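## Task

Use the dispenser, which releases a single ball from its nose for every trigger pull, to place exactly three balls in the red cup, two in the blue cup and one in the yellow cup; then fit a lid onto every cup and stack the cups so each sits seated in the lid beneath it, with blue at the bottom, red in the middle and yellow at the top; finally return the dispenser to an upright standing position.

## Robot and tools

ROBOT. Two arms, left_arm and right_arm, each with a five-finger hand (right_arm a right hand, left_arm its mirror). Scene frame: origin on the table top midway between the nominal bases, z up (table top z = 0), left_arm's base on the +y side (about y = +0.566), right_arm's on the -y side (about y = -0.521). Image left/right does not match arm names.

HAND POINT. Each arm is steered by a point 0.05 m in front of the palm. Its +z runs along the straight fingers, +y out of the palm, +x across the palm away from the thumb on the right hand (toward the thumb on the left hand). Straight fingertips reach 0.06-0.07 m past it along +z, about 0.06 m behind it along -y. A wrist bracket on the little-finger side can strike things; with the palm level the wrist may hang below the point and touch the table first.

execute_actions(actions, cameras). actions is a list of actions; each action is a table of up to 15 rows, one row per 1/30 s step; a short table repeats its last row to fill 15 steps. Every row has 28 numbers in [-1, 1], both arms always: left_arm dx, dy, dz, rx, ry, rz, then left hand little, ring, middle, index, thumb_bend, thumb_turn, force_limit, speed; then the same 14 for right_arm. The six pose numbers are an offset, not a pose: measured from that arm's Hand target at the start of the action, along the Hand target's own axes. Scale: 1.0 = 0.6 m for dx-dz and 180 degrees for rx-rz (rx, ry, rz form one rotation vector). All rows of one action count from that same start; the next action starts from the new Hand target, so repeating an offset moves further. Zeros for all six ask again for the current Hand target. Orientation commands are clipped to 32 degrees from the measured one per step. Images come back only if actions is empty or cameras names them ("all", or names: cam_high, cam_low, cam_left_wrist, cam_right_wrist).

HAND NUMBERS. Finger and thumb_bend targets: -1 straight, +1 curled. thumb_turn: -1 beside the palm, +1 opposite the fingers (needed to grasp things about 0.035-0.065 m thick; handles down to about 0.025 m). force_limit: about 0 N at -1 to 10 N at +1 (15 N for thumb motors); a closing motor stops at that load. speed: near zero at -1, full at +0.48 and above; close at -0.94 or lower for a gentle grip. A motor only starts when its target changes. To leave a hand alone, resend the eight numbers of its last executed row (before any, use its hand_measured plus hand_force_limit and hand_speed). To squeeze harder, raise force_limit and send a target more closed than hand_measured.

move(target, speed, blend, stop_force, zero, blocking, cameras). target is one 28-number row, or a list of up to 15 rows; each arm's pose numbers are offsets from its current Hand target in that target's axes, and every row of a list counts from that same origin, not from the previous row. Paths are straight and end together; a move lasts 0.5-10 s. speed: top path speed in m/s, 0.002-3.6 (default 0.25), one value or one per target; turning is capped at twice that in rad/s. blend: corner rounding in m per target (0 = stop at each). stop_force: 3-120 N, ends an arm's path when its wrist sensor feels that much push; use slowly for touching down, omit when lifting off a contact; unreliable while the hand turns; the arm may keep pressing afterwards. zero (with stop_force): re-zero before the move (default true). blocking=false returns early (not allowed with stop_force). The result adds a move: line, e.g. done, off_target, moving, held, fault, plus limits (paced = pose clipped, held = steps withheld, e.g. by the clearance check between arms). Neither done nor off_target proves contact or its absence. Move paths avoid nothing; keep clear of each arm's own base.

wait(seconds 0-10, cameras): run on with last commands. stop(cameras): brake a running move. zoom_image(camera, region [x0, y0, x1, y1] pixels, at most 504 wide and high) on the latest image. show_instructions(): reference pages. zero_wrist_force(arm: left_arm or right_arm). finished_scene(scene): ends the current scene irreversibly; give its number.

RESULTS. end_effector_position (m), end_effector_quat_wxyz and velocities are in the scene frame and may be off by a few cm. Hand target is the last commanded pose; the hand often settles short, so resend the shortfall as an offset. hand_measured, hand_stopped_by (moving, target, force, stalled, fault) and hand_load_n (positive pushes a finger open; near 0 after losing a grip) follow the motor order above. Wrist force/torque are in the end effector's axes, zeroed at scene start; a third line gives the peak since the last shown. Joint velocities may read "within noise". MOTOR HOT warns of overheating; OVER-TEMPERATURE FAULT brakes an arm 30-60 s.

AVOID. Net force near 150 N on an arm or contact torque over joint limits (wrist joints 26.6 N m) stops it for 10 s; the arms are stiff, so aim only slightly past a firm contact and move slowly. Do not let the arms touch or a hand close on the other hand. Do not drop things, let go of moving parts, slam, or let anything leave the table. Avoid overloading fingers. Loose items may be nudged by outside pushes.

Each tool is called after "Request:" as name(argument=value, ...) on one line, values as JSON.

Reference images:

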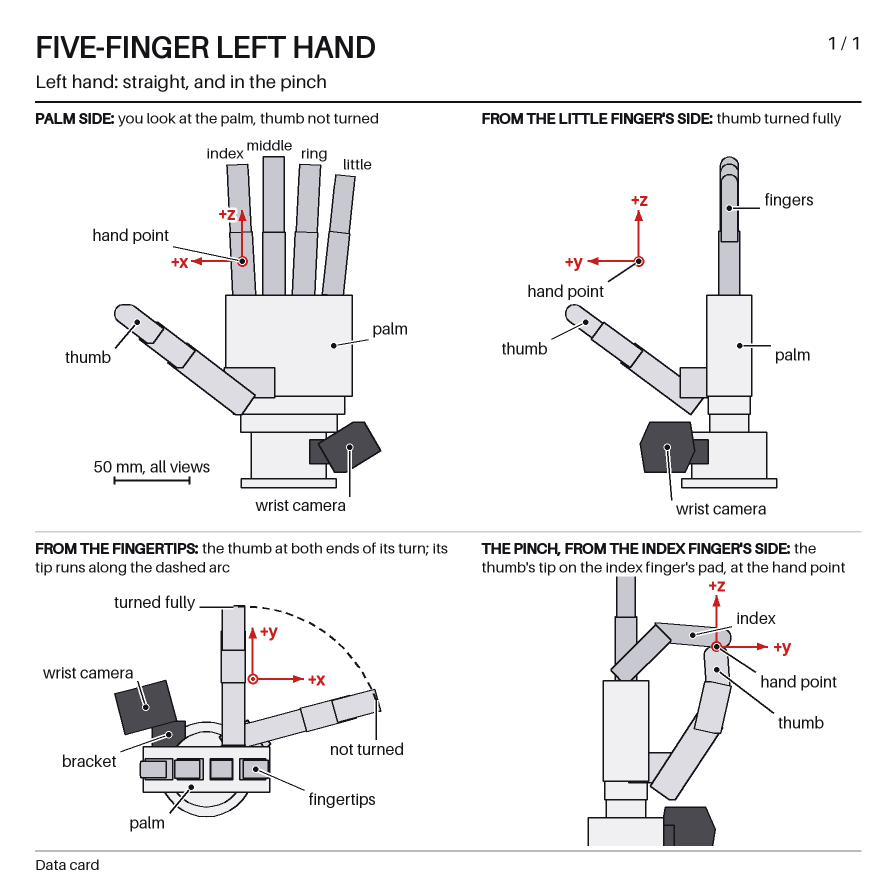

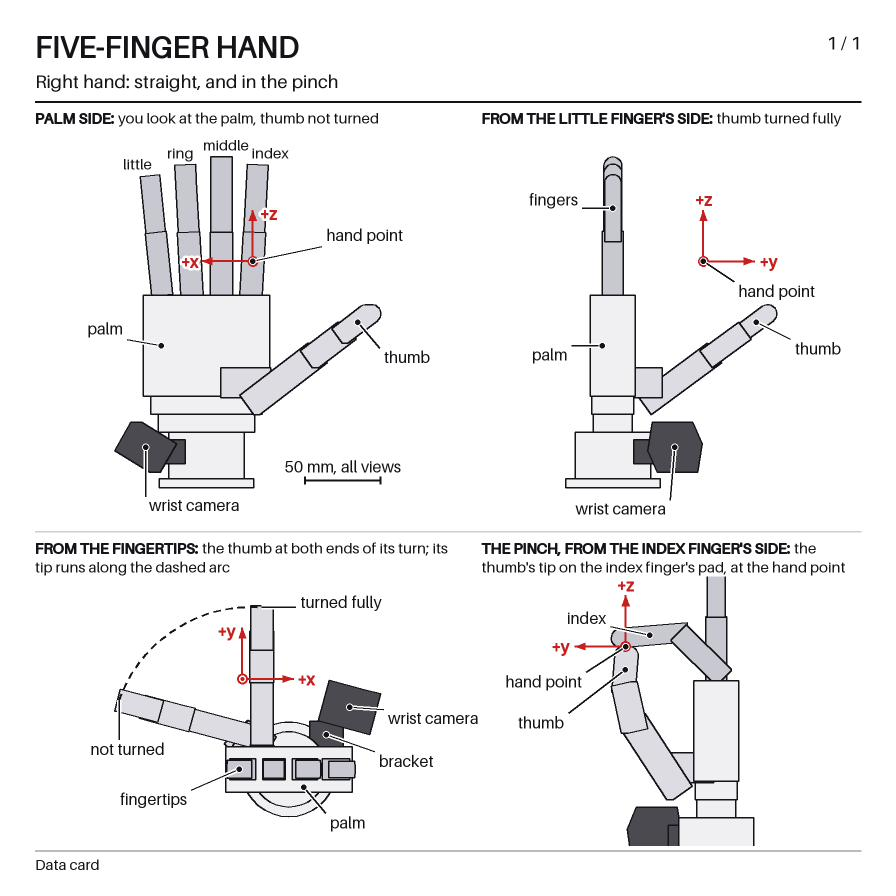

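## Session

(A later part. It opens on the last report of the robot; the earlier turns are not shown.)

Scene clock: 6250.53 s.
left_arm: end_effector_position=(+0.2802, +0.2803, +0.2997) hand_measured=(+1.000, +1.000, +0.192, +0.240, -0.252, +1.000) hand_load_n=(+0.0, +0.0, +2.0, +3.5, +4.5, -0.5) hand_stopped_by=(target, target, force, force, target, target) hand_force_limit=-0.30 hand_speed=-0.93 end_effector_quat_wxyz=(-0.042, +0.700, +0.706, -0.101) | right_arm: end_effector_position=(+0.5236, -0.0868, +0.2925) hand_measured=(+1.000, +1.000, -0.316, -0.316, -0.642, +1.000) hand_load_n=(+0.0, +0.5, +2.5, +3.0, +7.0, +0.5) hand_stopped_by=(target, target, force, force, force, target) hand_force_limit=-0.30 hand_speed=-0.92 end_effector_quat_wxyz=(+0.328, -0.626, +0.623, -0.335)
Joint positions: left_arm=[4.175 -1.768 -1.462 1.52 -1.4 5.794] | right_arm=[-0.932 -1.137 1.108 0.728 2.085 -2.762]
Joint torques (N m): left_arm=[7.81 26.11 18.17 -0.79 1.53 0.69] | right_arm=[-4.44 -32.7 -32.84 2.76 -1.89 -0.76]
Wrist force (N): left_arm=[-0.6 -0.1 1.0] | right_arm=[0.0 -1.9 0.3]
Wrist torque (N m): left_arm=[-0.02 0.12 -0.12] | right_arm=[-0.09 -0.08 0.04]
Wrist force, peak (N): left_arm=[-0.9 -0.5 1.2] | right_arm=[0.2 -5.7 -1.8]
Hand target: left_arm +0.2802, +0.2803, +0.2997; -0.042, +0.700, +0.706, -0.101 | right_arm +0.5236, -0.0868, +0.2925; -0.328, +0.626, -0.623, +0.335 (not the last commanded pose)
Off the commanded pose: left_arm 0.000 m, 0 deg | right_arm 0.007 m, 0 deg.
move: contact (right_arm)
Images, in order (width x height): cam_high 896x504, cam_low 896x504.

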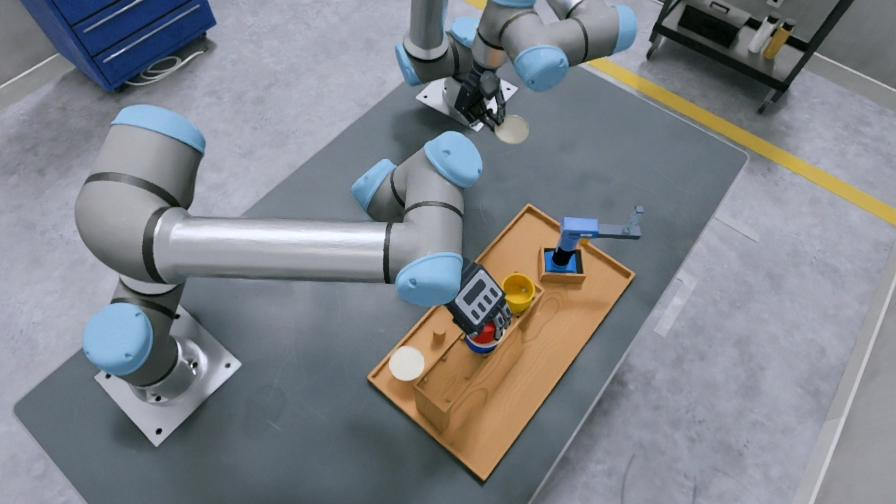

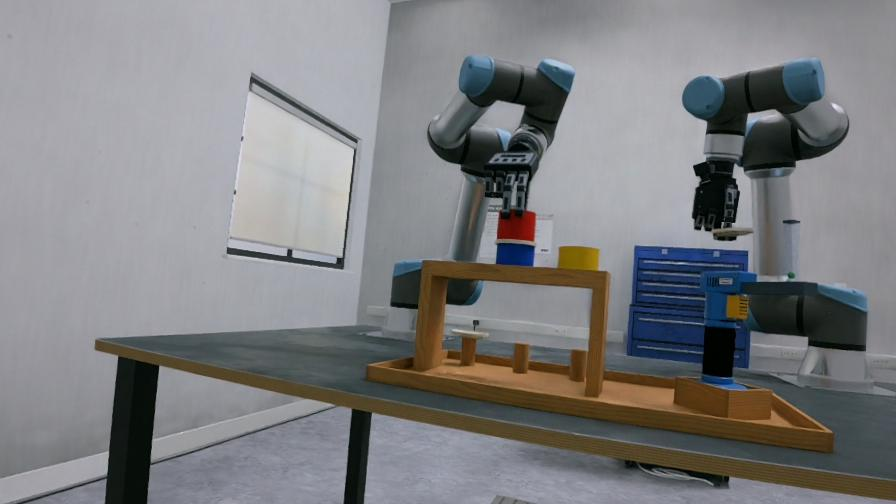

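Request:
move(target=[0,0,0,0,0,0,1,1,0.35,0.35,-0.25,1,-0.3,-0.93,0,0,0,0,0,0,1,1,-0.35,-0.35,-0.69,1,-0.3,-0.95], cameras=["cam_low","cam_high","cam_right_wrist"])

Request:
zoom_image(camera="cam_low", region=[480, 200, 550, 270])

Request:
zoom_image(camera="cam_high", region=[440, 280, 530, 360])

Request:
zoom_image(camera="cam_right_wrist", region=[280, 160, 540, 380])

Scene clock: 6303.40 s.
left_arm: end_effector_position=(+0.2802, +0.2803, +0.2997) hand_measured=(+1.000, +1.000, +0.192, +0.240, -0.252, +1.000) hand_load_n=(+0.0, +0.0, +2.5, +3.5, +4.5, -0.5) hand_stopped_by=(target, target, force, force, target, target) hand_force_limit=-0.30 hand_speed=-0.93 end_effector_quat_wxyz=(-0.042, +0.700, +0.706, -0.101) | right_arm: end_effector_position=(+0.5236, -0.0868, +0.2925) hand_measured=(+1.000, +1.000, -0.350, -0.350, -0.690, +1.000) hand_load_n=(+0.0, +0.0, +0.0, +0.0, +0.0, +0.0) hand_stopped_by=(target, target, target, target, target, target) hand_force_limit=-0.30 hand_speed=-0.95 end_effector_quat_wxyz=(+0.328, -0.626, +0.623, -0.335)
Joint positions: left_arm=[4.175 -1.768 -1.462 1.52 -1.4 5.794] | right_arm=[-0.932 -1.137 1.108 0.728 2.085 -2.762]
Joint torques (N m): left_arm=[7.42 26.31 17.86 -0.79 1.39 0.74] | right_arm=[3.74 -31.7 -33.03 2.7 -0.73 0.42]
Wrist force (N): left_arm=[-0.4 -0.3 1.1] | right_arm=[0.2 -2.3 0.2]
Wrist torque (N m): left_arm=[-0.05 0.10 -0.10] | right_arm=[-0.09 -0.11 0.05]
Wrist force, peak (N): left_arm=[-0.5 -0.5 1.7] | right_arm=[0.3 -2.8 0.4]
Hand target: left_arm +0.2802, +0.2803, +0.2997; -0.042, +0.700, +0.706, -0.101 | right_arm +0.5236, -0.0868, +0.2925; -0.328, +0.626, -0.623, +0.335
Off the commanded pose: left_arm 0.000 m, 0 deg | right_arm 0.000 m, 0 deg.
move: done
camera_calibration:
cam_right_wrist: T_world_to_cam=[[-0.524415, -0.315066, -0.791026, 0.477206], [-0.500969, 0.865374, -0.012558, 0.357631], [0.68849, 0.389694, -0.611654, -0.0298228], [0, 0, 0, 1]] pos_world=[0.449949, -0.147511, 0.363732]
Images, in order (width x height): cam_high 896x504, cam_low 896x504, cam_right_wrist 672x504.

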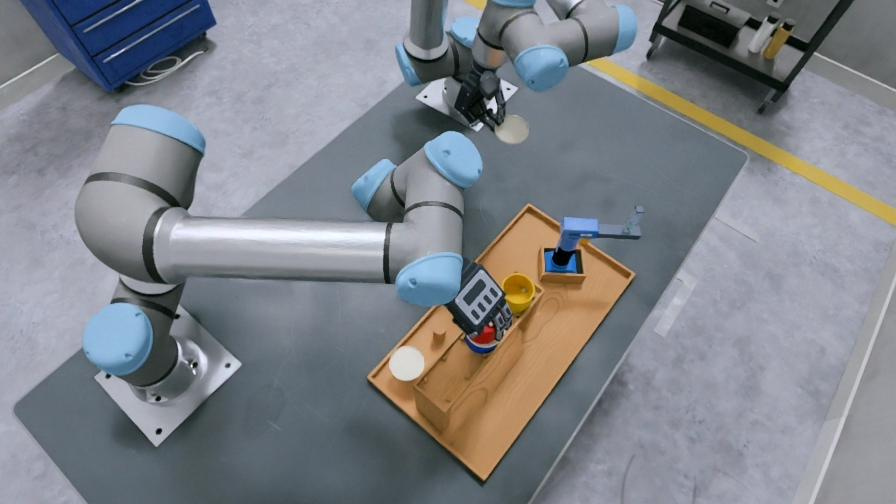

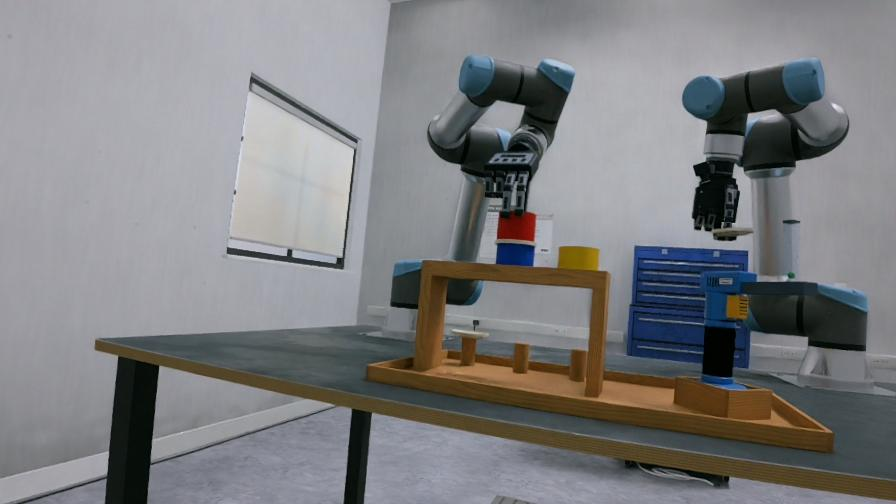

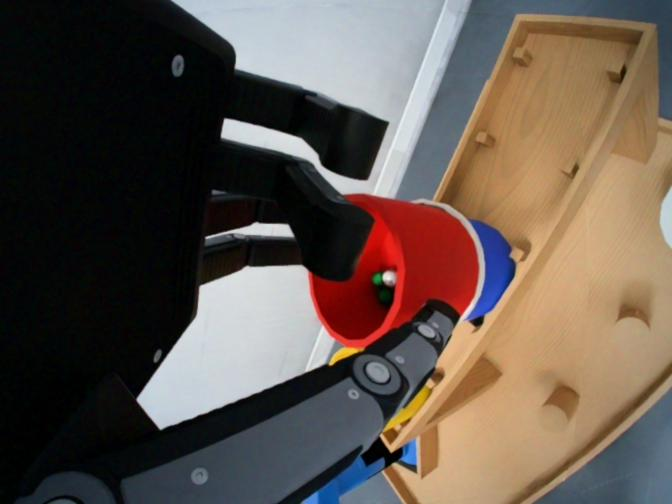

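Scaled by 7.200 from the camera's 896x504 image, which has a finer 1280x720 frame.

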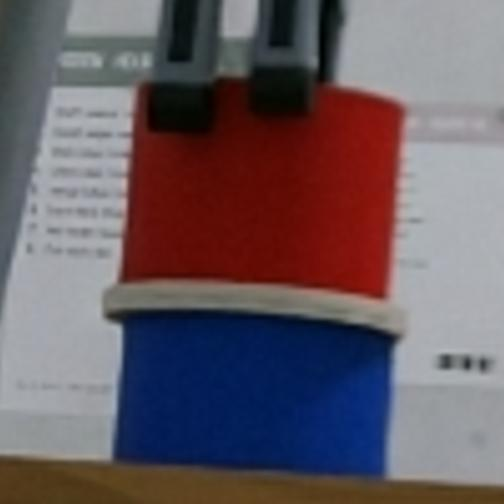

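Scaled by 5.600 from the camera's 896x504 image, which has a finer 1280x720 frame.

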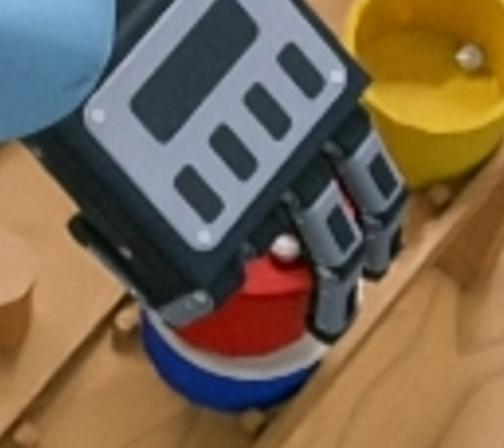

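Scaled by 1.938 from the camera's 672x504 image, which has a finer 960x720 frame.

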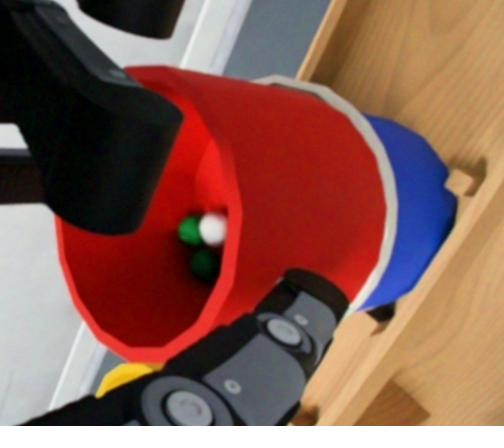

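Request:
move(target=[[0,0,0,0,0,0,1,1,0.35,0.35,-0.25,1,-0.3,-0.93,0,0,0,0,0,0,1,1,-0.8,-0.8,-1,1,-0.3,-0.85],[0,0,0,0,0,0,1,1,0.35,0.35,-0.25,1,-0.3,-0.93,0,-0.11,-0.0747,0,0,0,1,1,-0.8,-0.8,-1,1,-0.3,-0.85]], speed=0.06, cameras=["cam_low","cam_high","cam_right_wrist"])

Request:
zoom_image(camera="cam_low", region=[480, 200, 550, 270])

Request:
zoom_image(camera="cam_high", region=[440, 280, 530, 360])

Request:
zoom_image(camera="cam_right_wrist", region=[280, 160, 540, 380])

Scene clock: 6323.90 s.
left_arm: end_effector_position=(+0.2802, +0.2803, +0.2997) hand_measured=(+1.000, +1.000, +0.192, +0.240, -0.252, +1.000) hand_load_n=(+0.0, +0.0, +2.0, +3.5, +4.5, -0.5) hand_stopped_by=(target, target, force, force, target, target) hand_force_limit=-0.30 hand_speed=-0.93 end_effector_quat_wxyz=(-0.042, +0.700, +0.706, -0.101) | right_arm: end_effector_position=(+0.5235, -0.0860, +0.3722) hand_measured=(+1.000, +1.000, -0.800, -0.800, -1.000, +1.000) hand_load_n=(+0.0, +0.0, +0.0, +0.0, +0.0, +0.0) hand_stopped_by=(target, target, target, target, target, target) hand_force_limit=-0.30 hand_speed=-0.85 end_effector_quat_wxyz=(+0.328, -0.626, +0.623, -0.335)
Joint positions: left_arm=[4.175 -1.768 -1.462 1.52 -1.4 5.794] | right_arm=[-0.931 -1.104 0.854 0.949 2.086 -2.761]
Joint torques (N m): left_arm=[7.56 26.15 18.89 -0.75 1.65 0.76] | right_arm=[5 -32.55 -31.97 2.75 2.68 1.48]
Wrist force (N): left_arm=[-0.6 -0.3 1.1] | right_arm=[-0.4 -2.2 -0.2]
Wrist torque (N m): left_arm=[-0.06 0.12 -0.12] | right_arm=[-0.04 0.05 -0.10]
Wrist force, peak (N): left_arm=[-0.8 0.0 1.5] | right_arm=[-0.2 -3.0 -0.4]
Hand target: left_arm +0.2802, +0.2803, +0.2997; -0.042, +0.700, +0.706, -0.101 | right_arm +0.5235, -0.0860, +0.3723; -0.328, +0.626, -0.623, +0.335
Off the commanded pose: left_arm 0.000 m, 0 deg | right_arm 0.000 m, 0 deg.
move: done
camera_calibration:
cam_right_wrist: T_world_to_cam=[[-0.524415, -0.315066, -0.791026, 0.540451], [-0.500969, 0.865374, -0.012558, 0.357889], [0.68849, 0.389694, -0.611654, 0.0186831], [0, 0, 0, 1]] pos_world=[0.449849, -0.146711, 0.443432]
Images, in order (width x height): cam_high 896x504, cam_low 896x504, cam_right_wrist 672x504.

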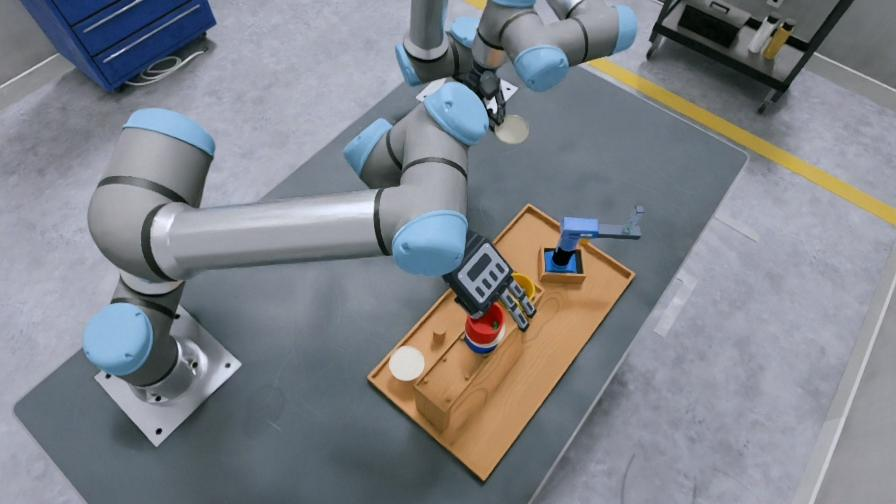

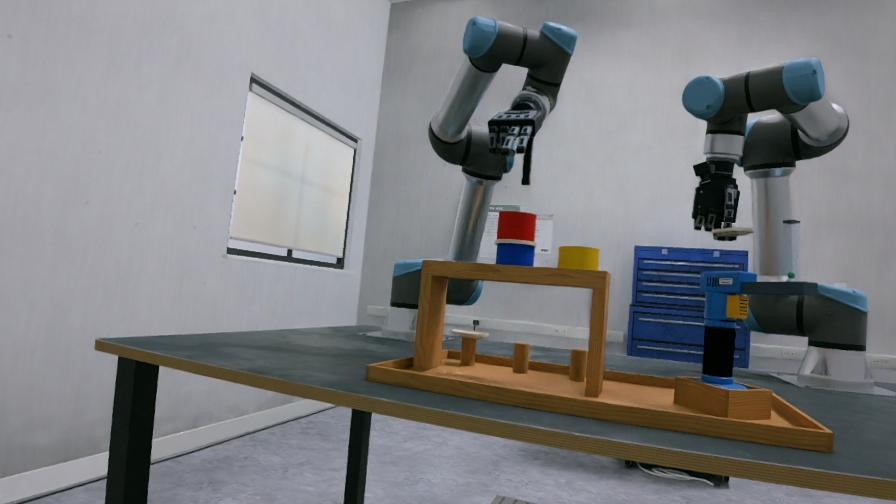

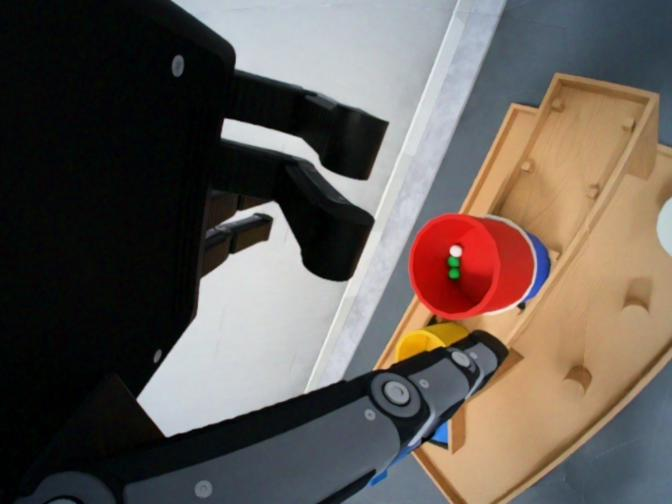

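Scaled by 7.200 from the camera's 896x504 image, which has a finer 1280x720 frame.

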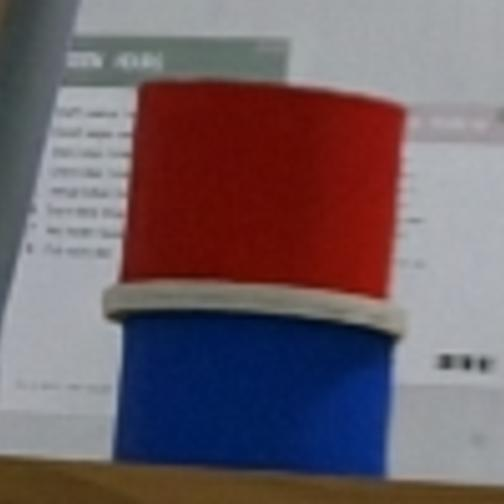

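Scaled by 5.600 from the camera's 896x504 image, which has a finer 1280x720 frame.

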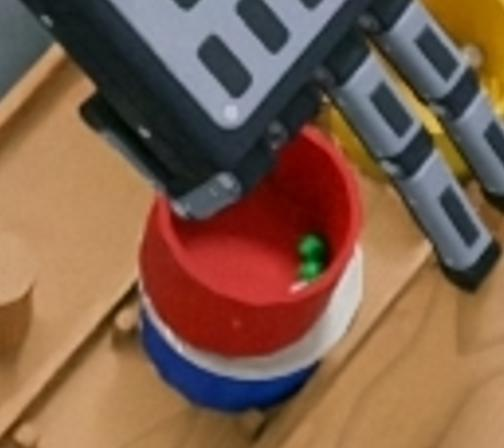

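Scaled by 1.938 from the camera's 672x504 image, which has a finer 960x720 frame.

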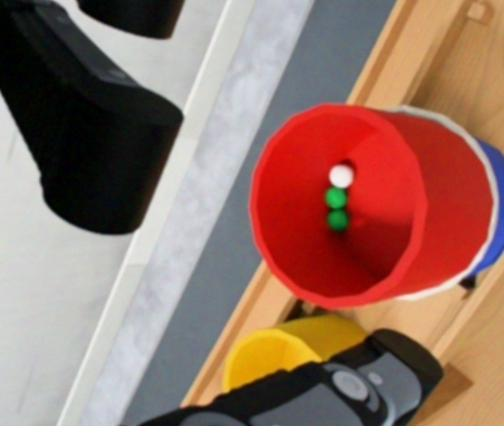

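Request:
zoom_image(camera="cam_high", region=[458, 295, 512, 357])

Request:
zoom_image(camera="cam_low", region=[490, 205, 545, 272])

Scaled by 8.129 from the camera's 896x504 image, which has a finer 1280x720 frame.

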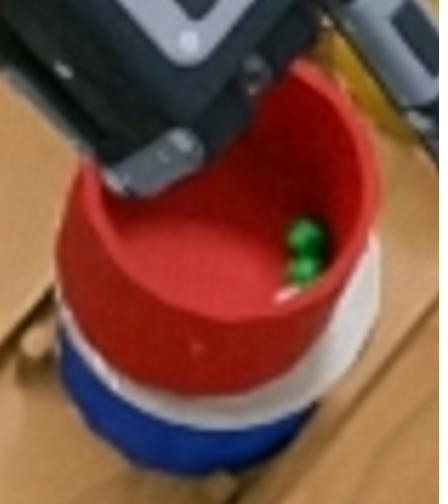

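Scaled by 7.522 from the camera's 896x504 image, which has a finer 1280x720 frame.

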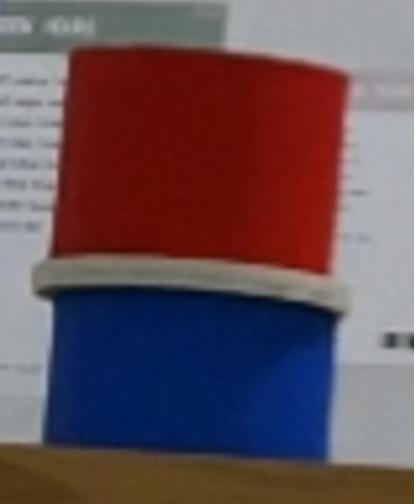

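Request:
move(target=[0,0,0,0,0,0,1,1,0.35,0.35,-0.25,1,-0.3,-0.93,0.06,0.21,-0.134,0,0,0,1,1,-0.8,-0.8,-1,1,-0.3,-0.85], speed=0.12, cameras=["cam_low","cam_high","cam_right_wrist"])

Request:
zoom_image(camera="cam_high", region=[440, 270, 530, 370])

Request:
zoom_image(camera="cam_right_wrist", region=[280, 160, 540, 380])

Scene clock: 6402.67 s.
left_arm: end_effector_position=(+0.2802, +0.2803, +0.2997) hand_measured=(+1.000, +1.000, +0.192, +0.240, -0.252, +1.000) hand_load_n=(+0.0, +0.0, +2.5, +3.0, +4.5, -0.5) hand_stopped_by=(target, target, force, force, target, target) hand_force_limit=-0.30 hand_speed=-0.93 end_effector_quat_wxyz=(-0.042, +0.700, +0.706, -0.101) | right_arm: end_effector_position=(+0.3864, -0.1226, +0.3134) hand_measured=(+1.000, +1.000, -0.800, -0.800, -1.000, +1.000) hand_load_n=(+0.0, +0.0, +0.0, +0.0, +0.0, +0.0) hand_stopped_by=(target, target, target, target, target, target) hand_force_limit=-0.30 hand_speed=-0.85 end_effector_quat_wxyz=(+0.328, -0.626, +0.623, -0.335)
Joint positions: left_arm=[4.175 -1.768 -1.462 1.52 -1.4 5.794] | right_arm=[-0.798 -1.4 1.413 0.743 2.185 -2.657]
Joint torques (N m): left_arm=[7.01 26.08 18.33 -0.78 1.48 0.84] | right_arm=[5.35 -36.67 -12.65 -1.28 2.86 1.38]
Wrist force (N): left_arm=[-0.3 -0.2 0.9] | right_arm=[0.4 -1.9 -0.4]
Wrist torque (N m): left_arm=[-0.03 0.06 -0.10] | right_arm=[0.04 -0.11 -0.16]
Wrist force, peak (N): left_arm=[-0.7 0.0 1.6] | right_arm=[-0.8 -3.0 0.2]
Hand target: left_arm +0.2802, +0.2803, +0.2997; -0.042, +0.700, +0.706, -0.101 | right_arm +0.3863, -0.1227, +0.3134; -0.328, +0.626, -0.623, +0.335
Off the commanded pose: left_arm 0.000 m, 0 deg | right_arm 0.000 m, 0 deg.
move: done
camera_calibration:
cam_right_wrist: T_world_to_cam=[[-0.524528, -0.315128, -0.790926, 0.410496], [-0.500944, 0.865388, -0.0125786, 0.320143], [0.688422, 0.389612, -0.611782, 0.091428], [0, 0, 0, 1]] pos_world=[0.312749, -0.183311, 0.384633]
Images, in order (width x height): cam_high 896x504, cam_low 896x504, cam_right_wrist 672x504.

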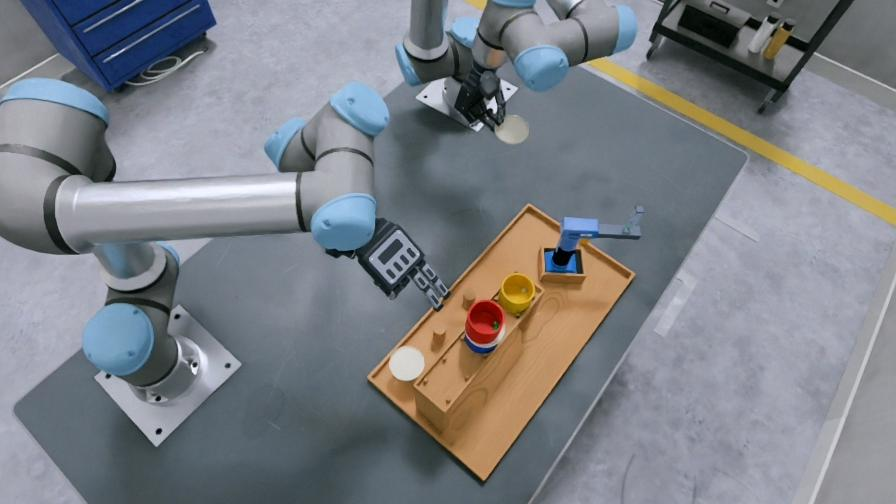

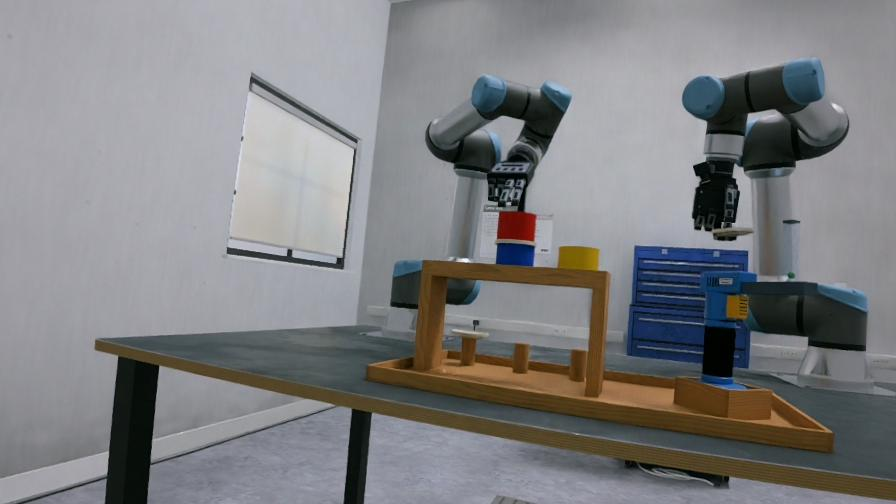

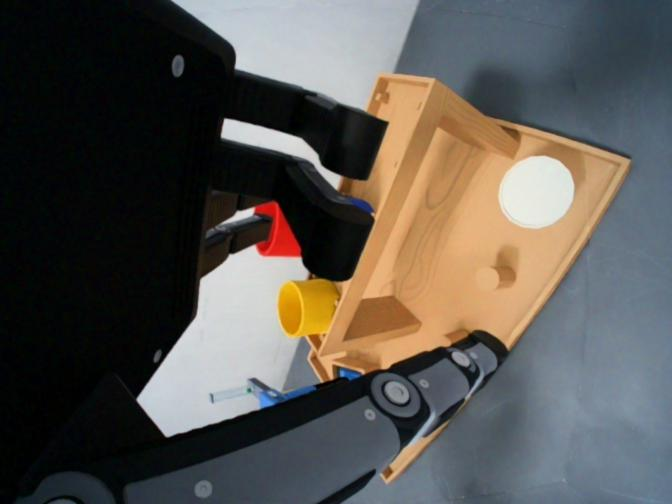

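Scaled by 5.040 from the camera's 896x504 image, which has a finer 1280x720 frame.

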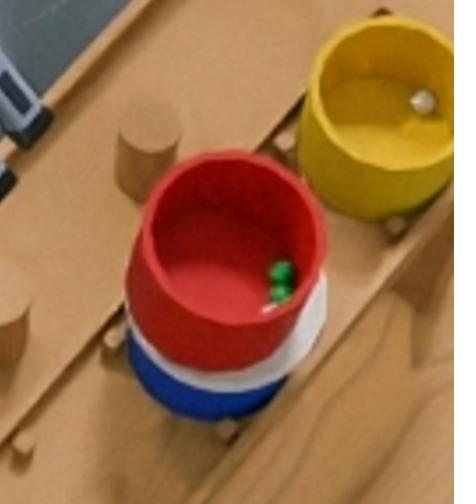

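Scaled by 1.938 from the camera's 672x504 image, which has a finer 960x720 frame.

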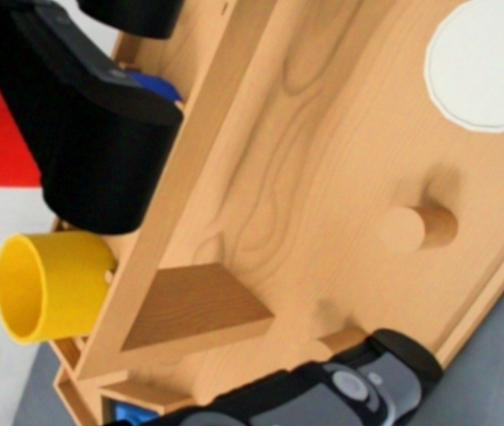

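Request:
move(target=[[0,0,0,0,0,0,1,1,0.35,0.35,-0.25,1,-0.3,-0.93,-0.062,-0.214,0.136,0,0,0,1,1,-0.8,-0.8,-1,1,-0.3,-0.85],[0,0,0,0,0,0,1,1,0.35,0.35,-0.25,1,-0.3,-0.93,-0.066,-0.087,0.229,0,0,0,1,1,-0.8,-0.8,-1,1,-0.3,-0.85]], speed=[0.12,0.05], cameras=["cam_low","cam_high","cam_right_wrist"])

Request:
zoom_image(camera="cam_right_wrist", region=[260, 140, 540, 380])

Request:
zoom_image(camera="cam_low", region=[480, 180, 570, 272])

Scene clock: 6449.40 s.
left_arm: end_effector_position=(+0.2802, +0.2803, +0.2997) hand_measured=(+1.000, +1.000, +0.192, +0.240, -0.252, +1.000) hand_load_n=(+0.0, +0.0, +2.0, +3.5, +4.5, -0.5) hand_stopped_by=(target, target, force, force, target, target) hand_force_limit=-0.30 hand_speed=-0.93 end_effector_quat_wxyz=(-0.042, +0.700, +0.706, -0.101) | right_arm: end_effector_position=(+0.5293, -0.0834, +0.2793) hand_measured=(+1.000, +1.000, -0.800, -0.800, -1.000, +1.000) hand_load_n=(+0.0, +0.0, +0.0, +0.0, +0.0, +0.0) hand_stopped_by=(target, target, target, target, target, target) hand_force_limit=-0.30 hand_speed=-0.85 end_effector_quat_wxyz=(+0.328, -0.626, +0.623, -0.335)
Joint positions: left_arm=[4.175 -1.768 -1.462 1.52 -1.4 5.794] | right_arm=[-0.934 -1.12 1.118 0.701 2.084 -2.763]
Joint torques (N m): left_arm=[7.81 26.25 19.55 -0.79 1.55 0.61] | right_arm=[-5.72 -32.93 -11.66 -1.57 -2.03 -1.11]
Wrist force (N): left_arm=[-0.4 -0.2 1.0] | right_arm=[0.4 -2.6 -0.1]
Wrist torque (N m): left_arm=[-0.02 0.08 -0.10] | right_arm=[-0.12 -0.11 0.04]
Wrist force, peak (N): left_arm=[-0.6 -0.1 1.6] | right_arm=[-0.4 -3.2 -0.1]
Hand target: left_arm +0.2802, +0.2803, +0.2997; -0.042, +0.700, +0.706, -0.101 | right_arm +0.5294, -0.0834, +0.2792; -0.328, +0.626, -0.623, +0.335
Off the commanded pose: left_arm 0.000 m, 0 deg | right_arm 0.000 m, 0 deg.
move: done
camera_calibration:
cam_right_wrist: T_world_to_cam=[[-0.524473, -0.315098, -0.790975, 0.470829], [-0.500943, 0.865389, -0.0125801, 0.357376], [0.688465, 0.389636, -0.611719, -0.0431201], [0, 0, 0, 1]] pos_world=[0.455649, -0.144111, 0.350533]
Images, in order (width x height): cam_high 896x504, cam_low 896x504, cam_right_wrist 672x504.

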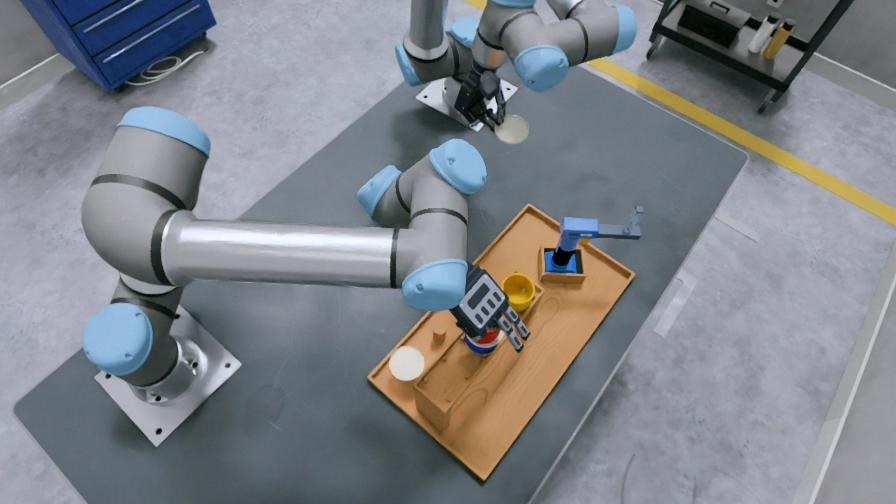

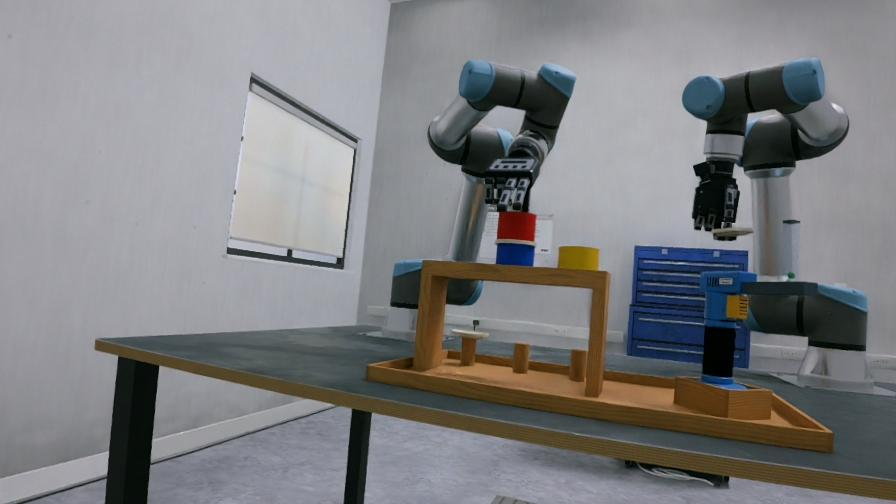

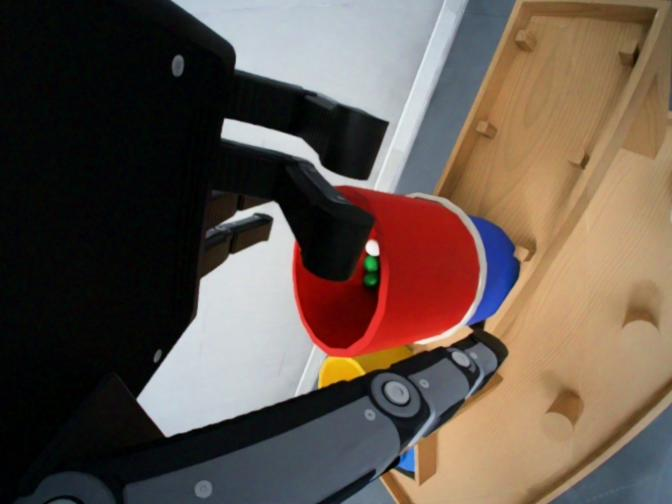

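Scaled by 1.800 from the camera's 672x504 image, which has a finer 960x720 frame.

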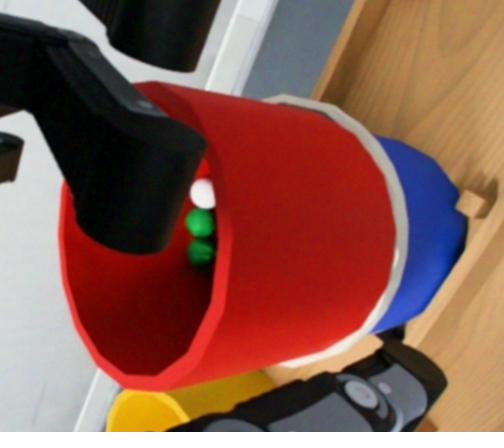

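Scaled by 5.478 from the camera's 896x504 image, which has a finer 1280x720 frame.

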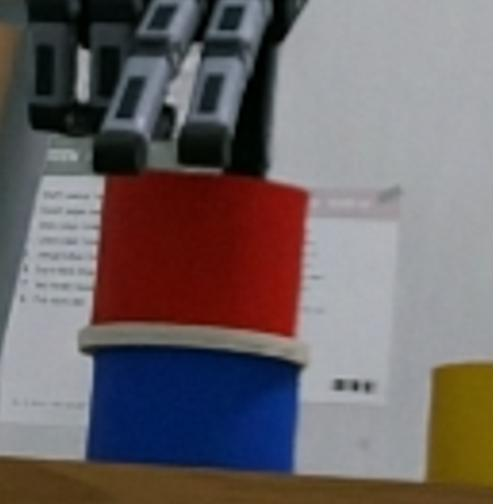

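Request:
execute_actions(actions=[], cameras=["cam_high","cam_low"])

Request:
zoom_image(camera="cam_high", region=[440, 250, 560, 370])

Request:
zoom_image(camera="cam_low", region=[330, 120, 530, 270])

Scene clock: 6508.80 s.
left_arm: end_effector_position=(+0.2802, +0.2803, +0.2997) hand_measured=(+1.000, +1.000, +0.192, +0.240, -0.252, +1.000) hand_load_n=(+0.0, +0.0, +2.0, +3.5, +4.5, -0.5) hand_stopped_by=(target, target, force, force, target, target) hand_force_limit=-0.30 hand_speed=-0.93 end_effector_quat_wxyz=(-0.042, +0.700, +0.706, -0.101) | right_arm: end_effector_position=(+0.5294, -0.0834, +0.2792) hand_measured=(+1.000, +1.000, -0.800, -0.800, -1.000, +1.000) hand_load_n=(+0.0, +0.0, +0.0, +0.0, +0.0, +0.0) hand_stopped_by=(target, target, target, target, target, target) hand_force_limit=-0.30 hand_speed=-0.85 end_effector_quat_wxyz=(+0.328, -0.626, +0.623, -0.335)
Joint positions: left_arm=[4.175 -1.768 -1.462 1.52 -1.4 5.794] | right_arm=[-0.934 -1.12 1.118 0.701 2.084 -2.763]
Joint velocities: within noise
Joint torques (N m): left_arm=[7.76 26.03 19.17 -0.77 1.6 0.64] | right_arm=[-6.31 -32.94 -12.31 -1.48 -1.91 -0.98]
Wrist force (N): left_arm=[-0.8 0.0 1.2] | right_arm=[0.0 -2.6 0.1]
Wrist torque (N m): left_arm=[-0.03 0.15 -0.12] | right_arm=[-0.15 -0.05 0.02]
Wrist force, peak (N): left_arm=[-0.8 -0.1 1.4] | right_arm=[0.0 -2.7 0.0]
Hand target: left_arm +0.2802, +0.2803, +0.2997; -0.042, +0.700, +0.706, -0.101 | right_arm +0.5294, -0.0834, +0.2792; -0.328, +0.626, -0.623, +0.335
Off the commanded pose: left_arm 0.000 m, 0 deg | right_arm 0.000 m, 0 deg.
Images, in order (width x height): cam_high 896x504, cam_low 896x504.

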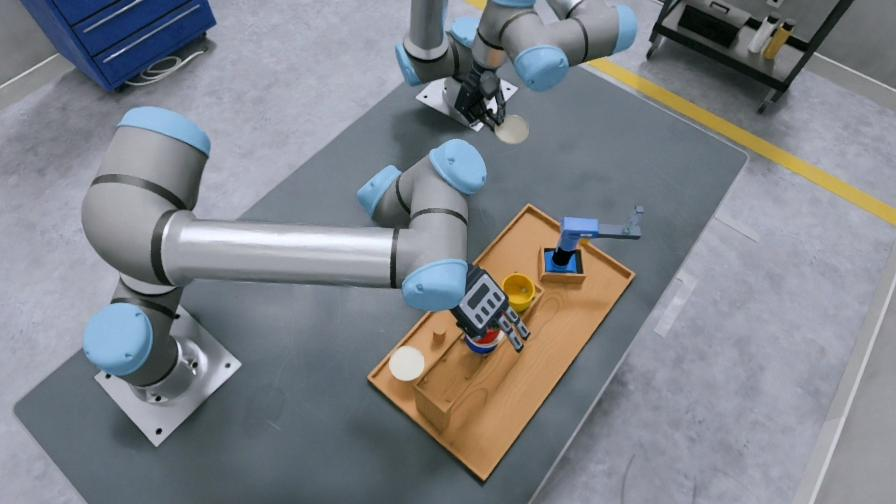

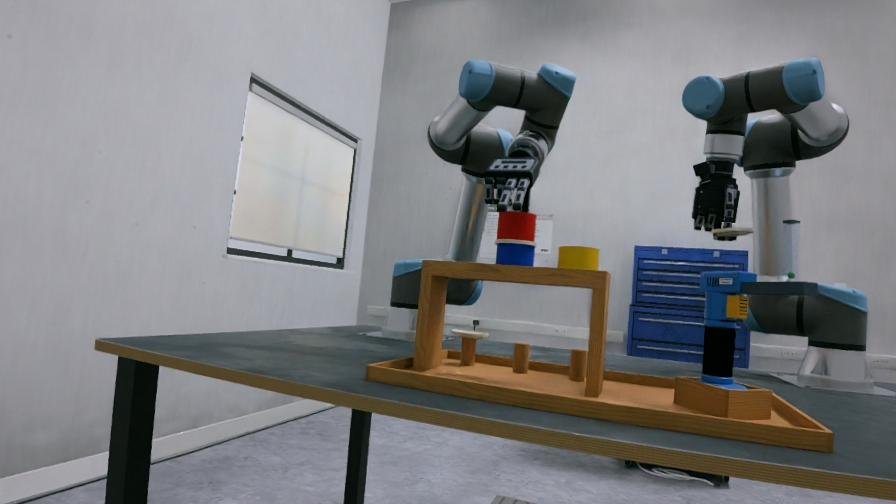

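Scaled by 4.200 from the camera's 896x504 image, which has a finer 1280x720 frame.

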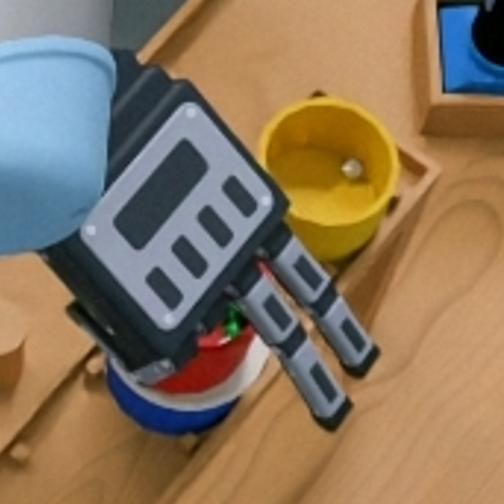

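Scaled by 2.520 from the camera's 896x504 image, which has a finer 1280x720 frame.

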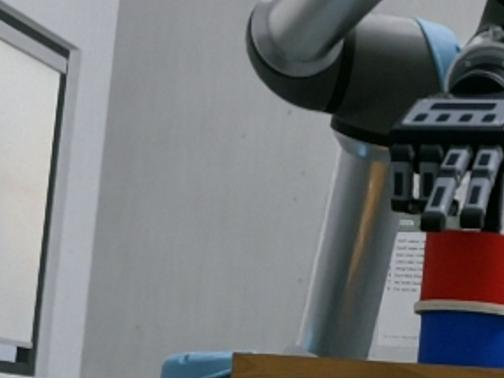

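Request:
move(target=[0,0,0,0,0,0,1,1,0.35,0.35,-0.25,1,-0.3,-0.93,0,-0.016,0.0236,0,0,0,1,1,-0.8,-0.8,-1,1,-0.3,-0.85], speed=0.015, stop_force=4, cameras=["cam_high","cam_low"])

Request:
zoom_image(camera="cam_high", region=[440, 250, 560, 370])

Scene clock: 6521.00 s.
left_arm: end_effector_position=(+0.2802, +0.2803, +0.2997) hand_measured=(+1.000, +1.000, +0.192, +0.240, -0.252, +1.000) hand_load_n=(+0.0, +0.0, +2.0, +4.0, +4.5, +0.0) hand_stopped_by=(target, target, force, force, target, target) hand_force_limit=-0.30 hand_speed=-0.93 end_effector_quat_wxyz=(-0.042, +0.700, +0.706, -0.101) | right_arm: end_effector_position=(+0.5465, -0.0834, +0.2792) hand_measured=(+1.000, +1.000, -0.800, -0.800, -1.000, +1.000) hand_load_n=(+0.0, +0.0, +0.0, +0.0, +0.0, +0.0) hand_stopped_by=(target, target, target, target, target, target) hand_force_limit=-0.30 hand_speed=-0.85 end_effector_quat_wxyz=(+0.328, -0.626, +0.623, -0.335)
Joint positions: left_arm=[4.175 -1.768 -1.462 1.52 -1.4 5.794] | right_arm=[-0.953 -1.091 1.074 0.709 2.069 -2.777]
Joint torques (N m): left_arm=[6.93 25.84 19.78 -0.69 1.56 0.66] | right_arm=[-7.06 -33.47 -33.31 2.74 -2 -1.08]
Wrist force (N): left_arm=[-0.6 -0.1 1.1] | right_arm=[0.0 -2.2 -0.3]
Wrist torque (N m): left_arm=[-0.02 0.12 -0.11] | right_arm=[-0.04 -0.02 0.01]
Wrist force, peak (N): left_arm=[-0.5 -0.2 1.5] | right_arm=[0.2 -2.7 -0.1]
Hand target: left_arm +0.2802, +0.2803, +0.2997; -0.042, +0.700, +0.706, -0.101 | right_arm +0.5465, -0.0834, +0.2792; -0.328, +0.626, -0.623, +0.335
Off the commanded pose: left_arm 0.000 m, 0 deg | right_arm 0.000 m, 0 deg.
move: done
Images, in order (width x height): cam_high 896x504, cam_low 896x504.

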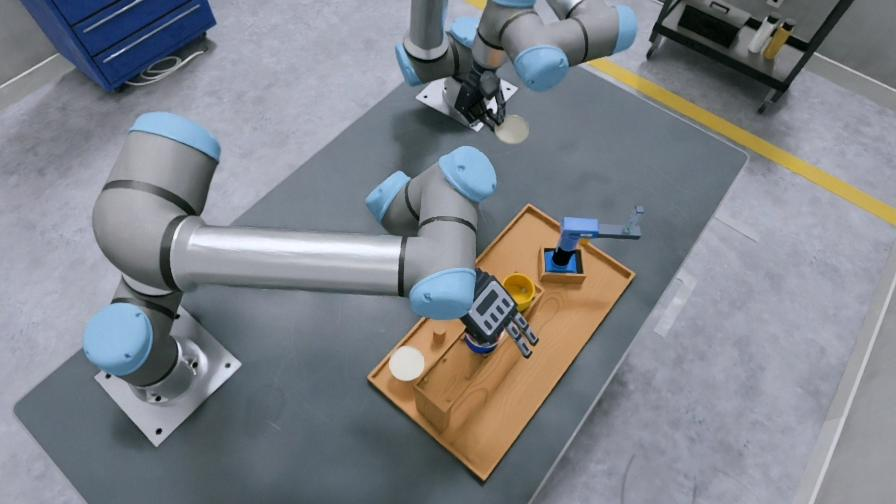

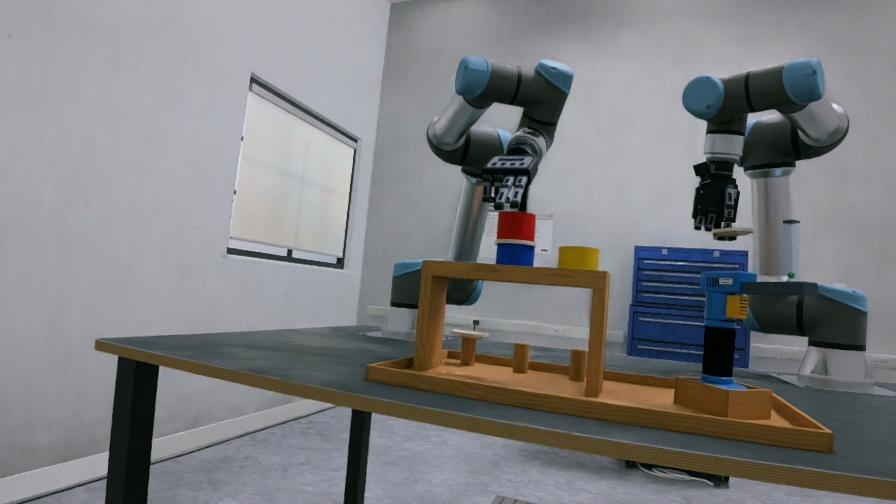

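Scaled by 4.200 from the camera's 896x504 image, which has a finer 1280x720 frame.

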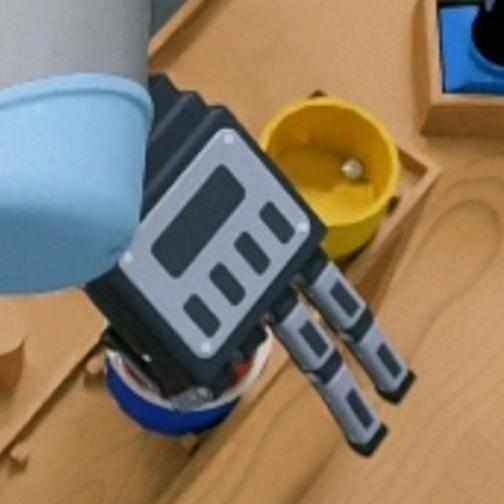

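Request:
zoom_image(camera="cam_high", region=[460, 315, 520, 360])

Request:
zoom_image(camera="cam_low", region=[480, 190, 560, 270])

Scaled by 8.400 from the camera's 896x504 image, which has a finer 1280x720 frame.

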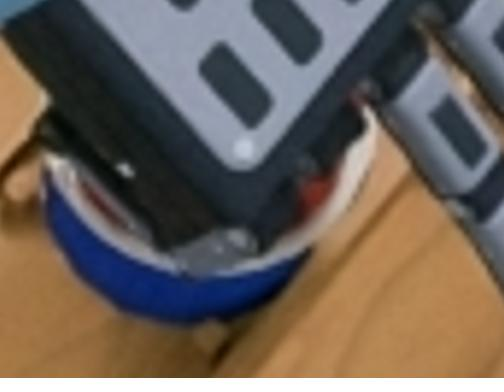

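Scaled by 6.300 from the camera's 896x504 image, which has a finer 1280x720 frame.

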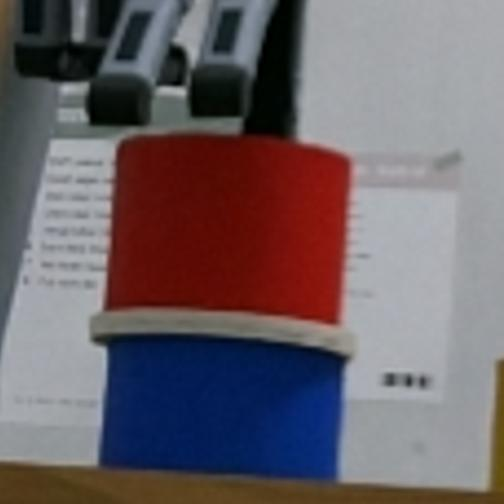

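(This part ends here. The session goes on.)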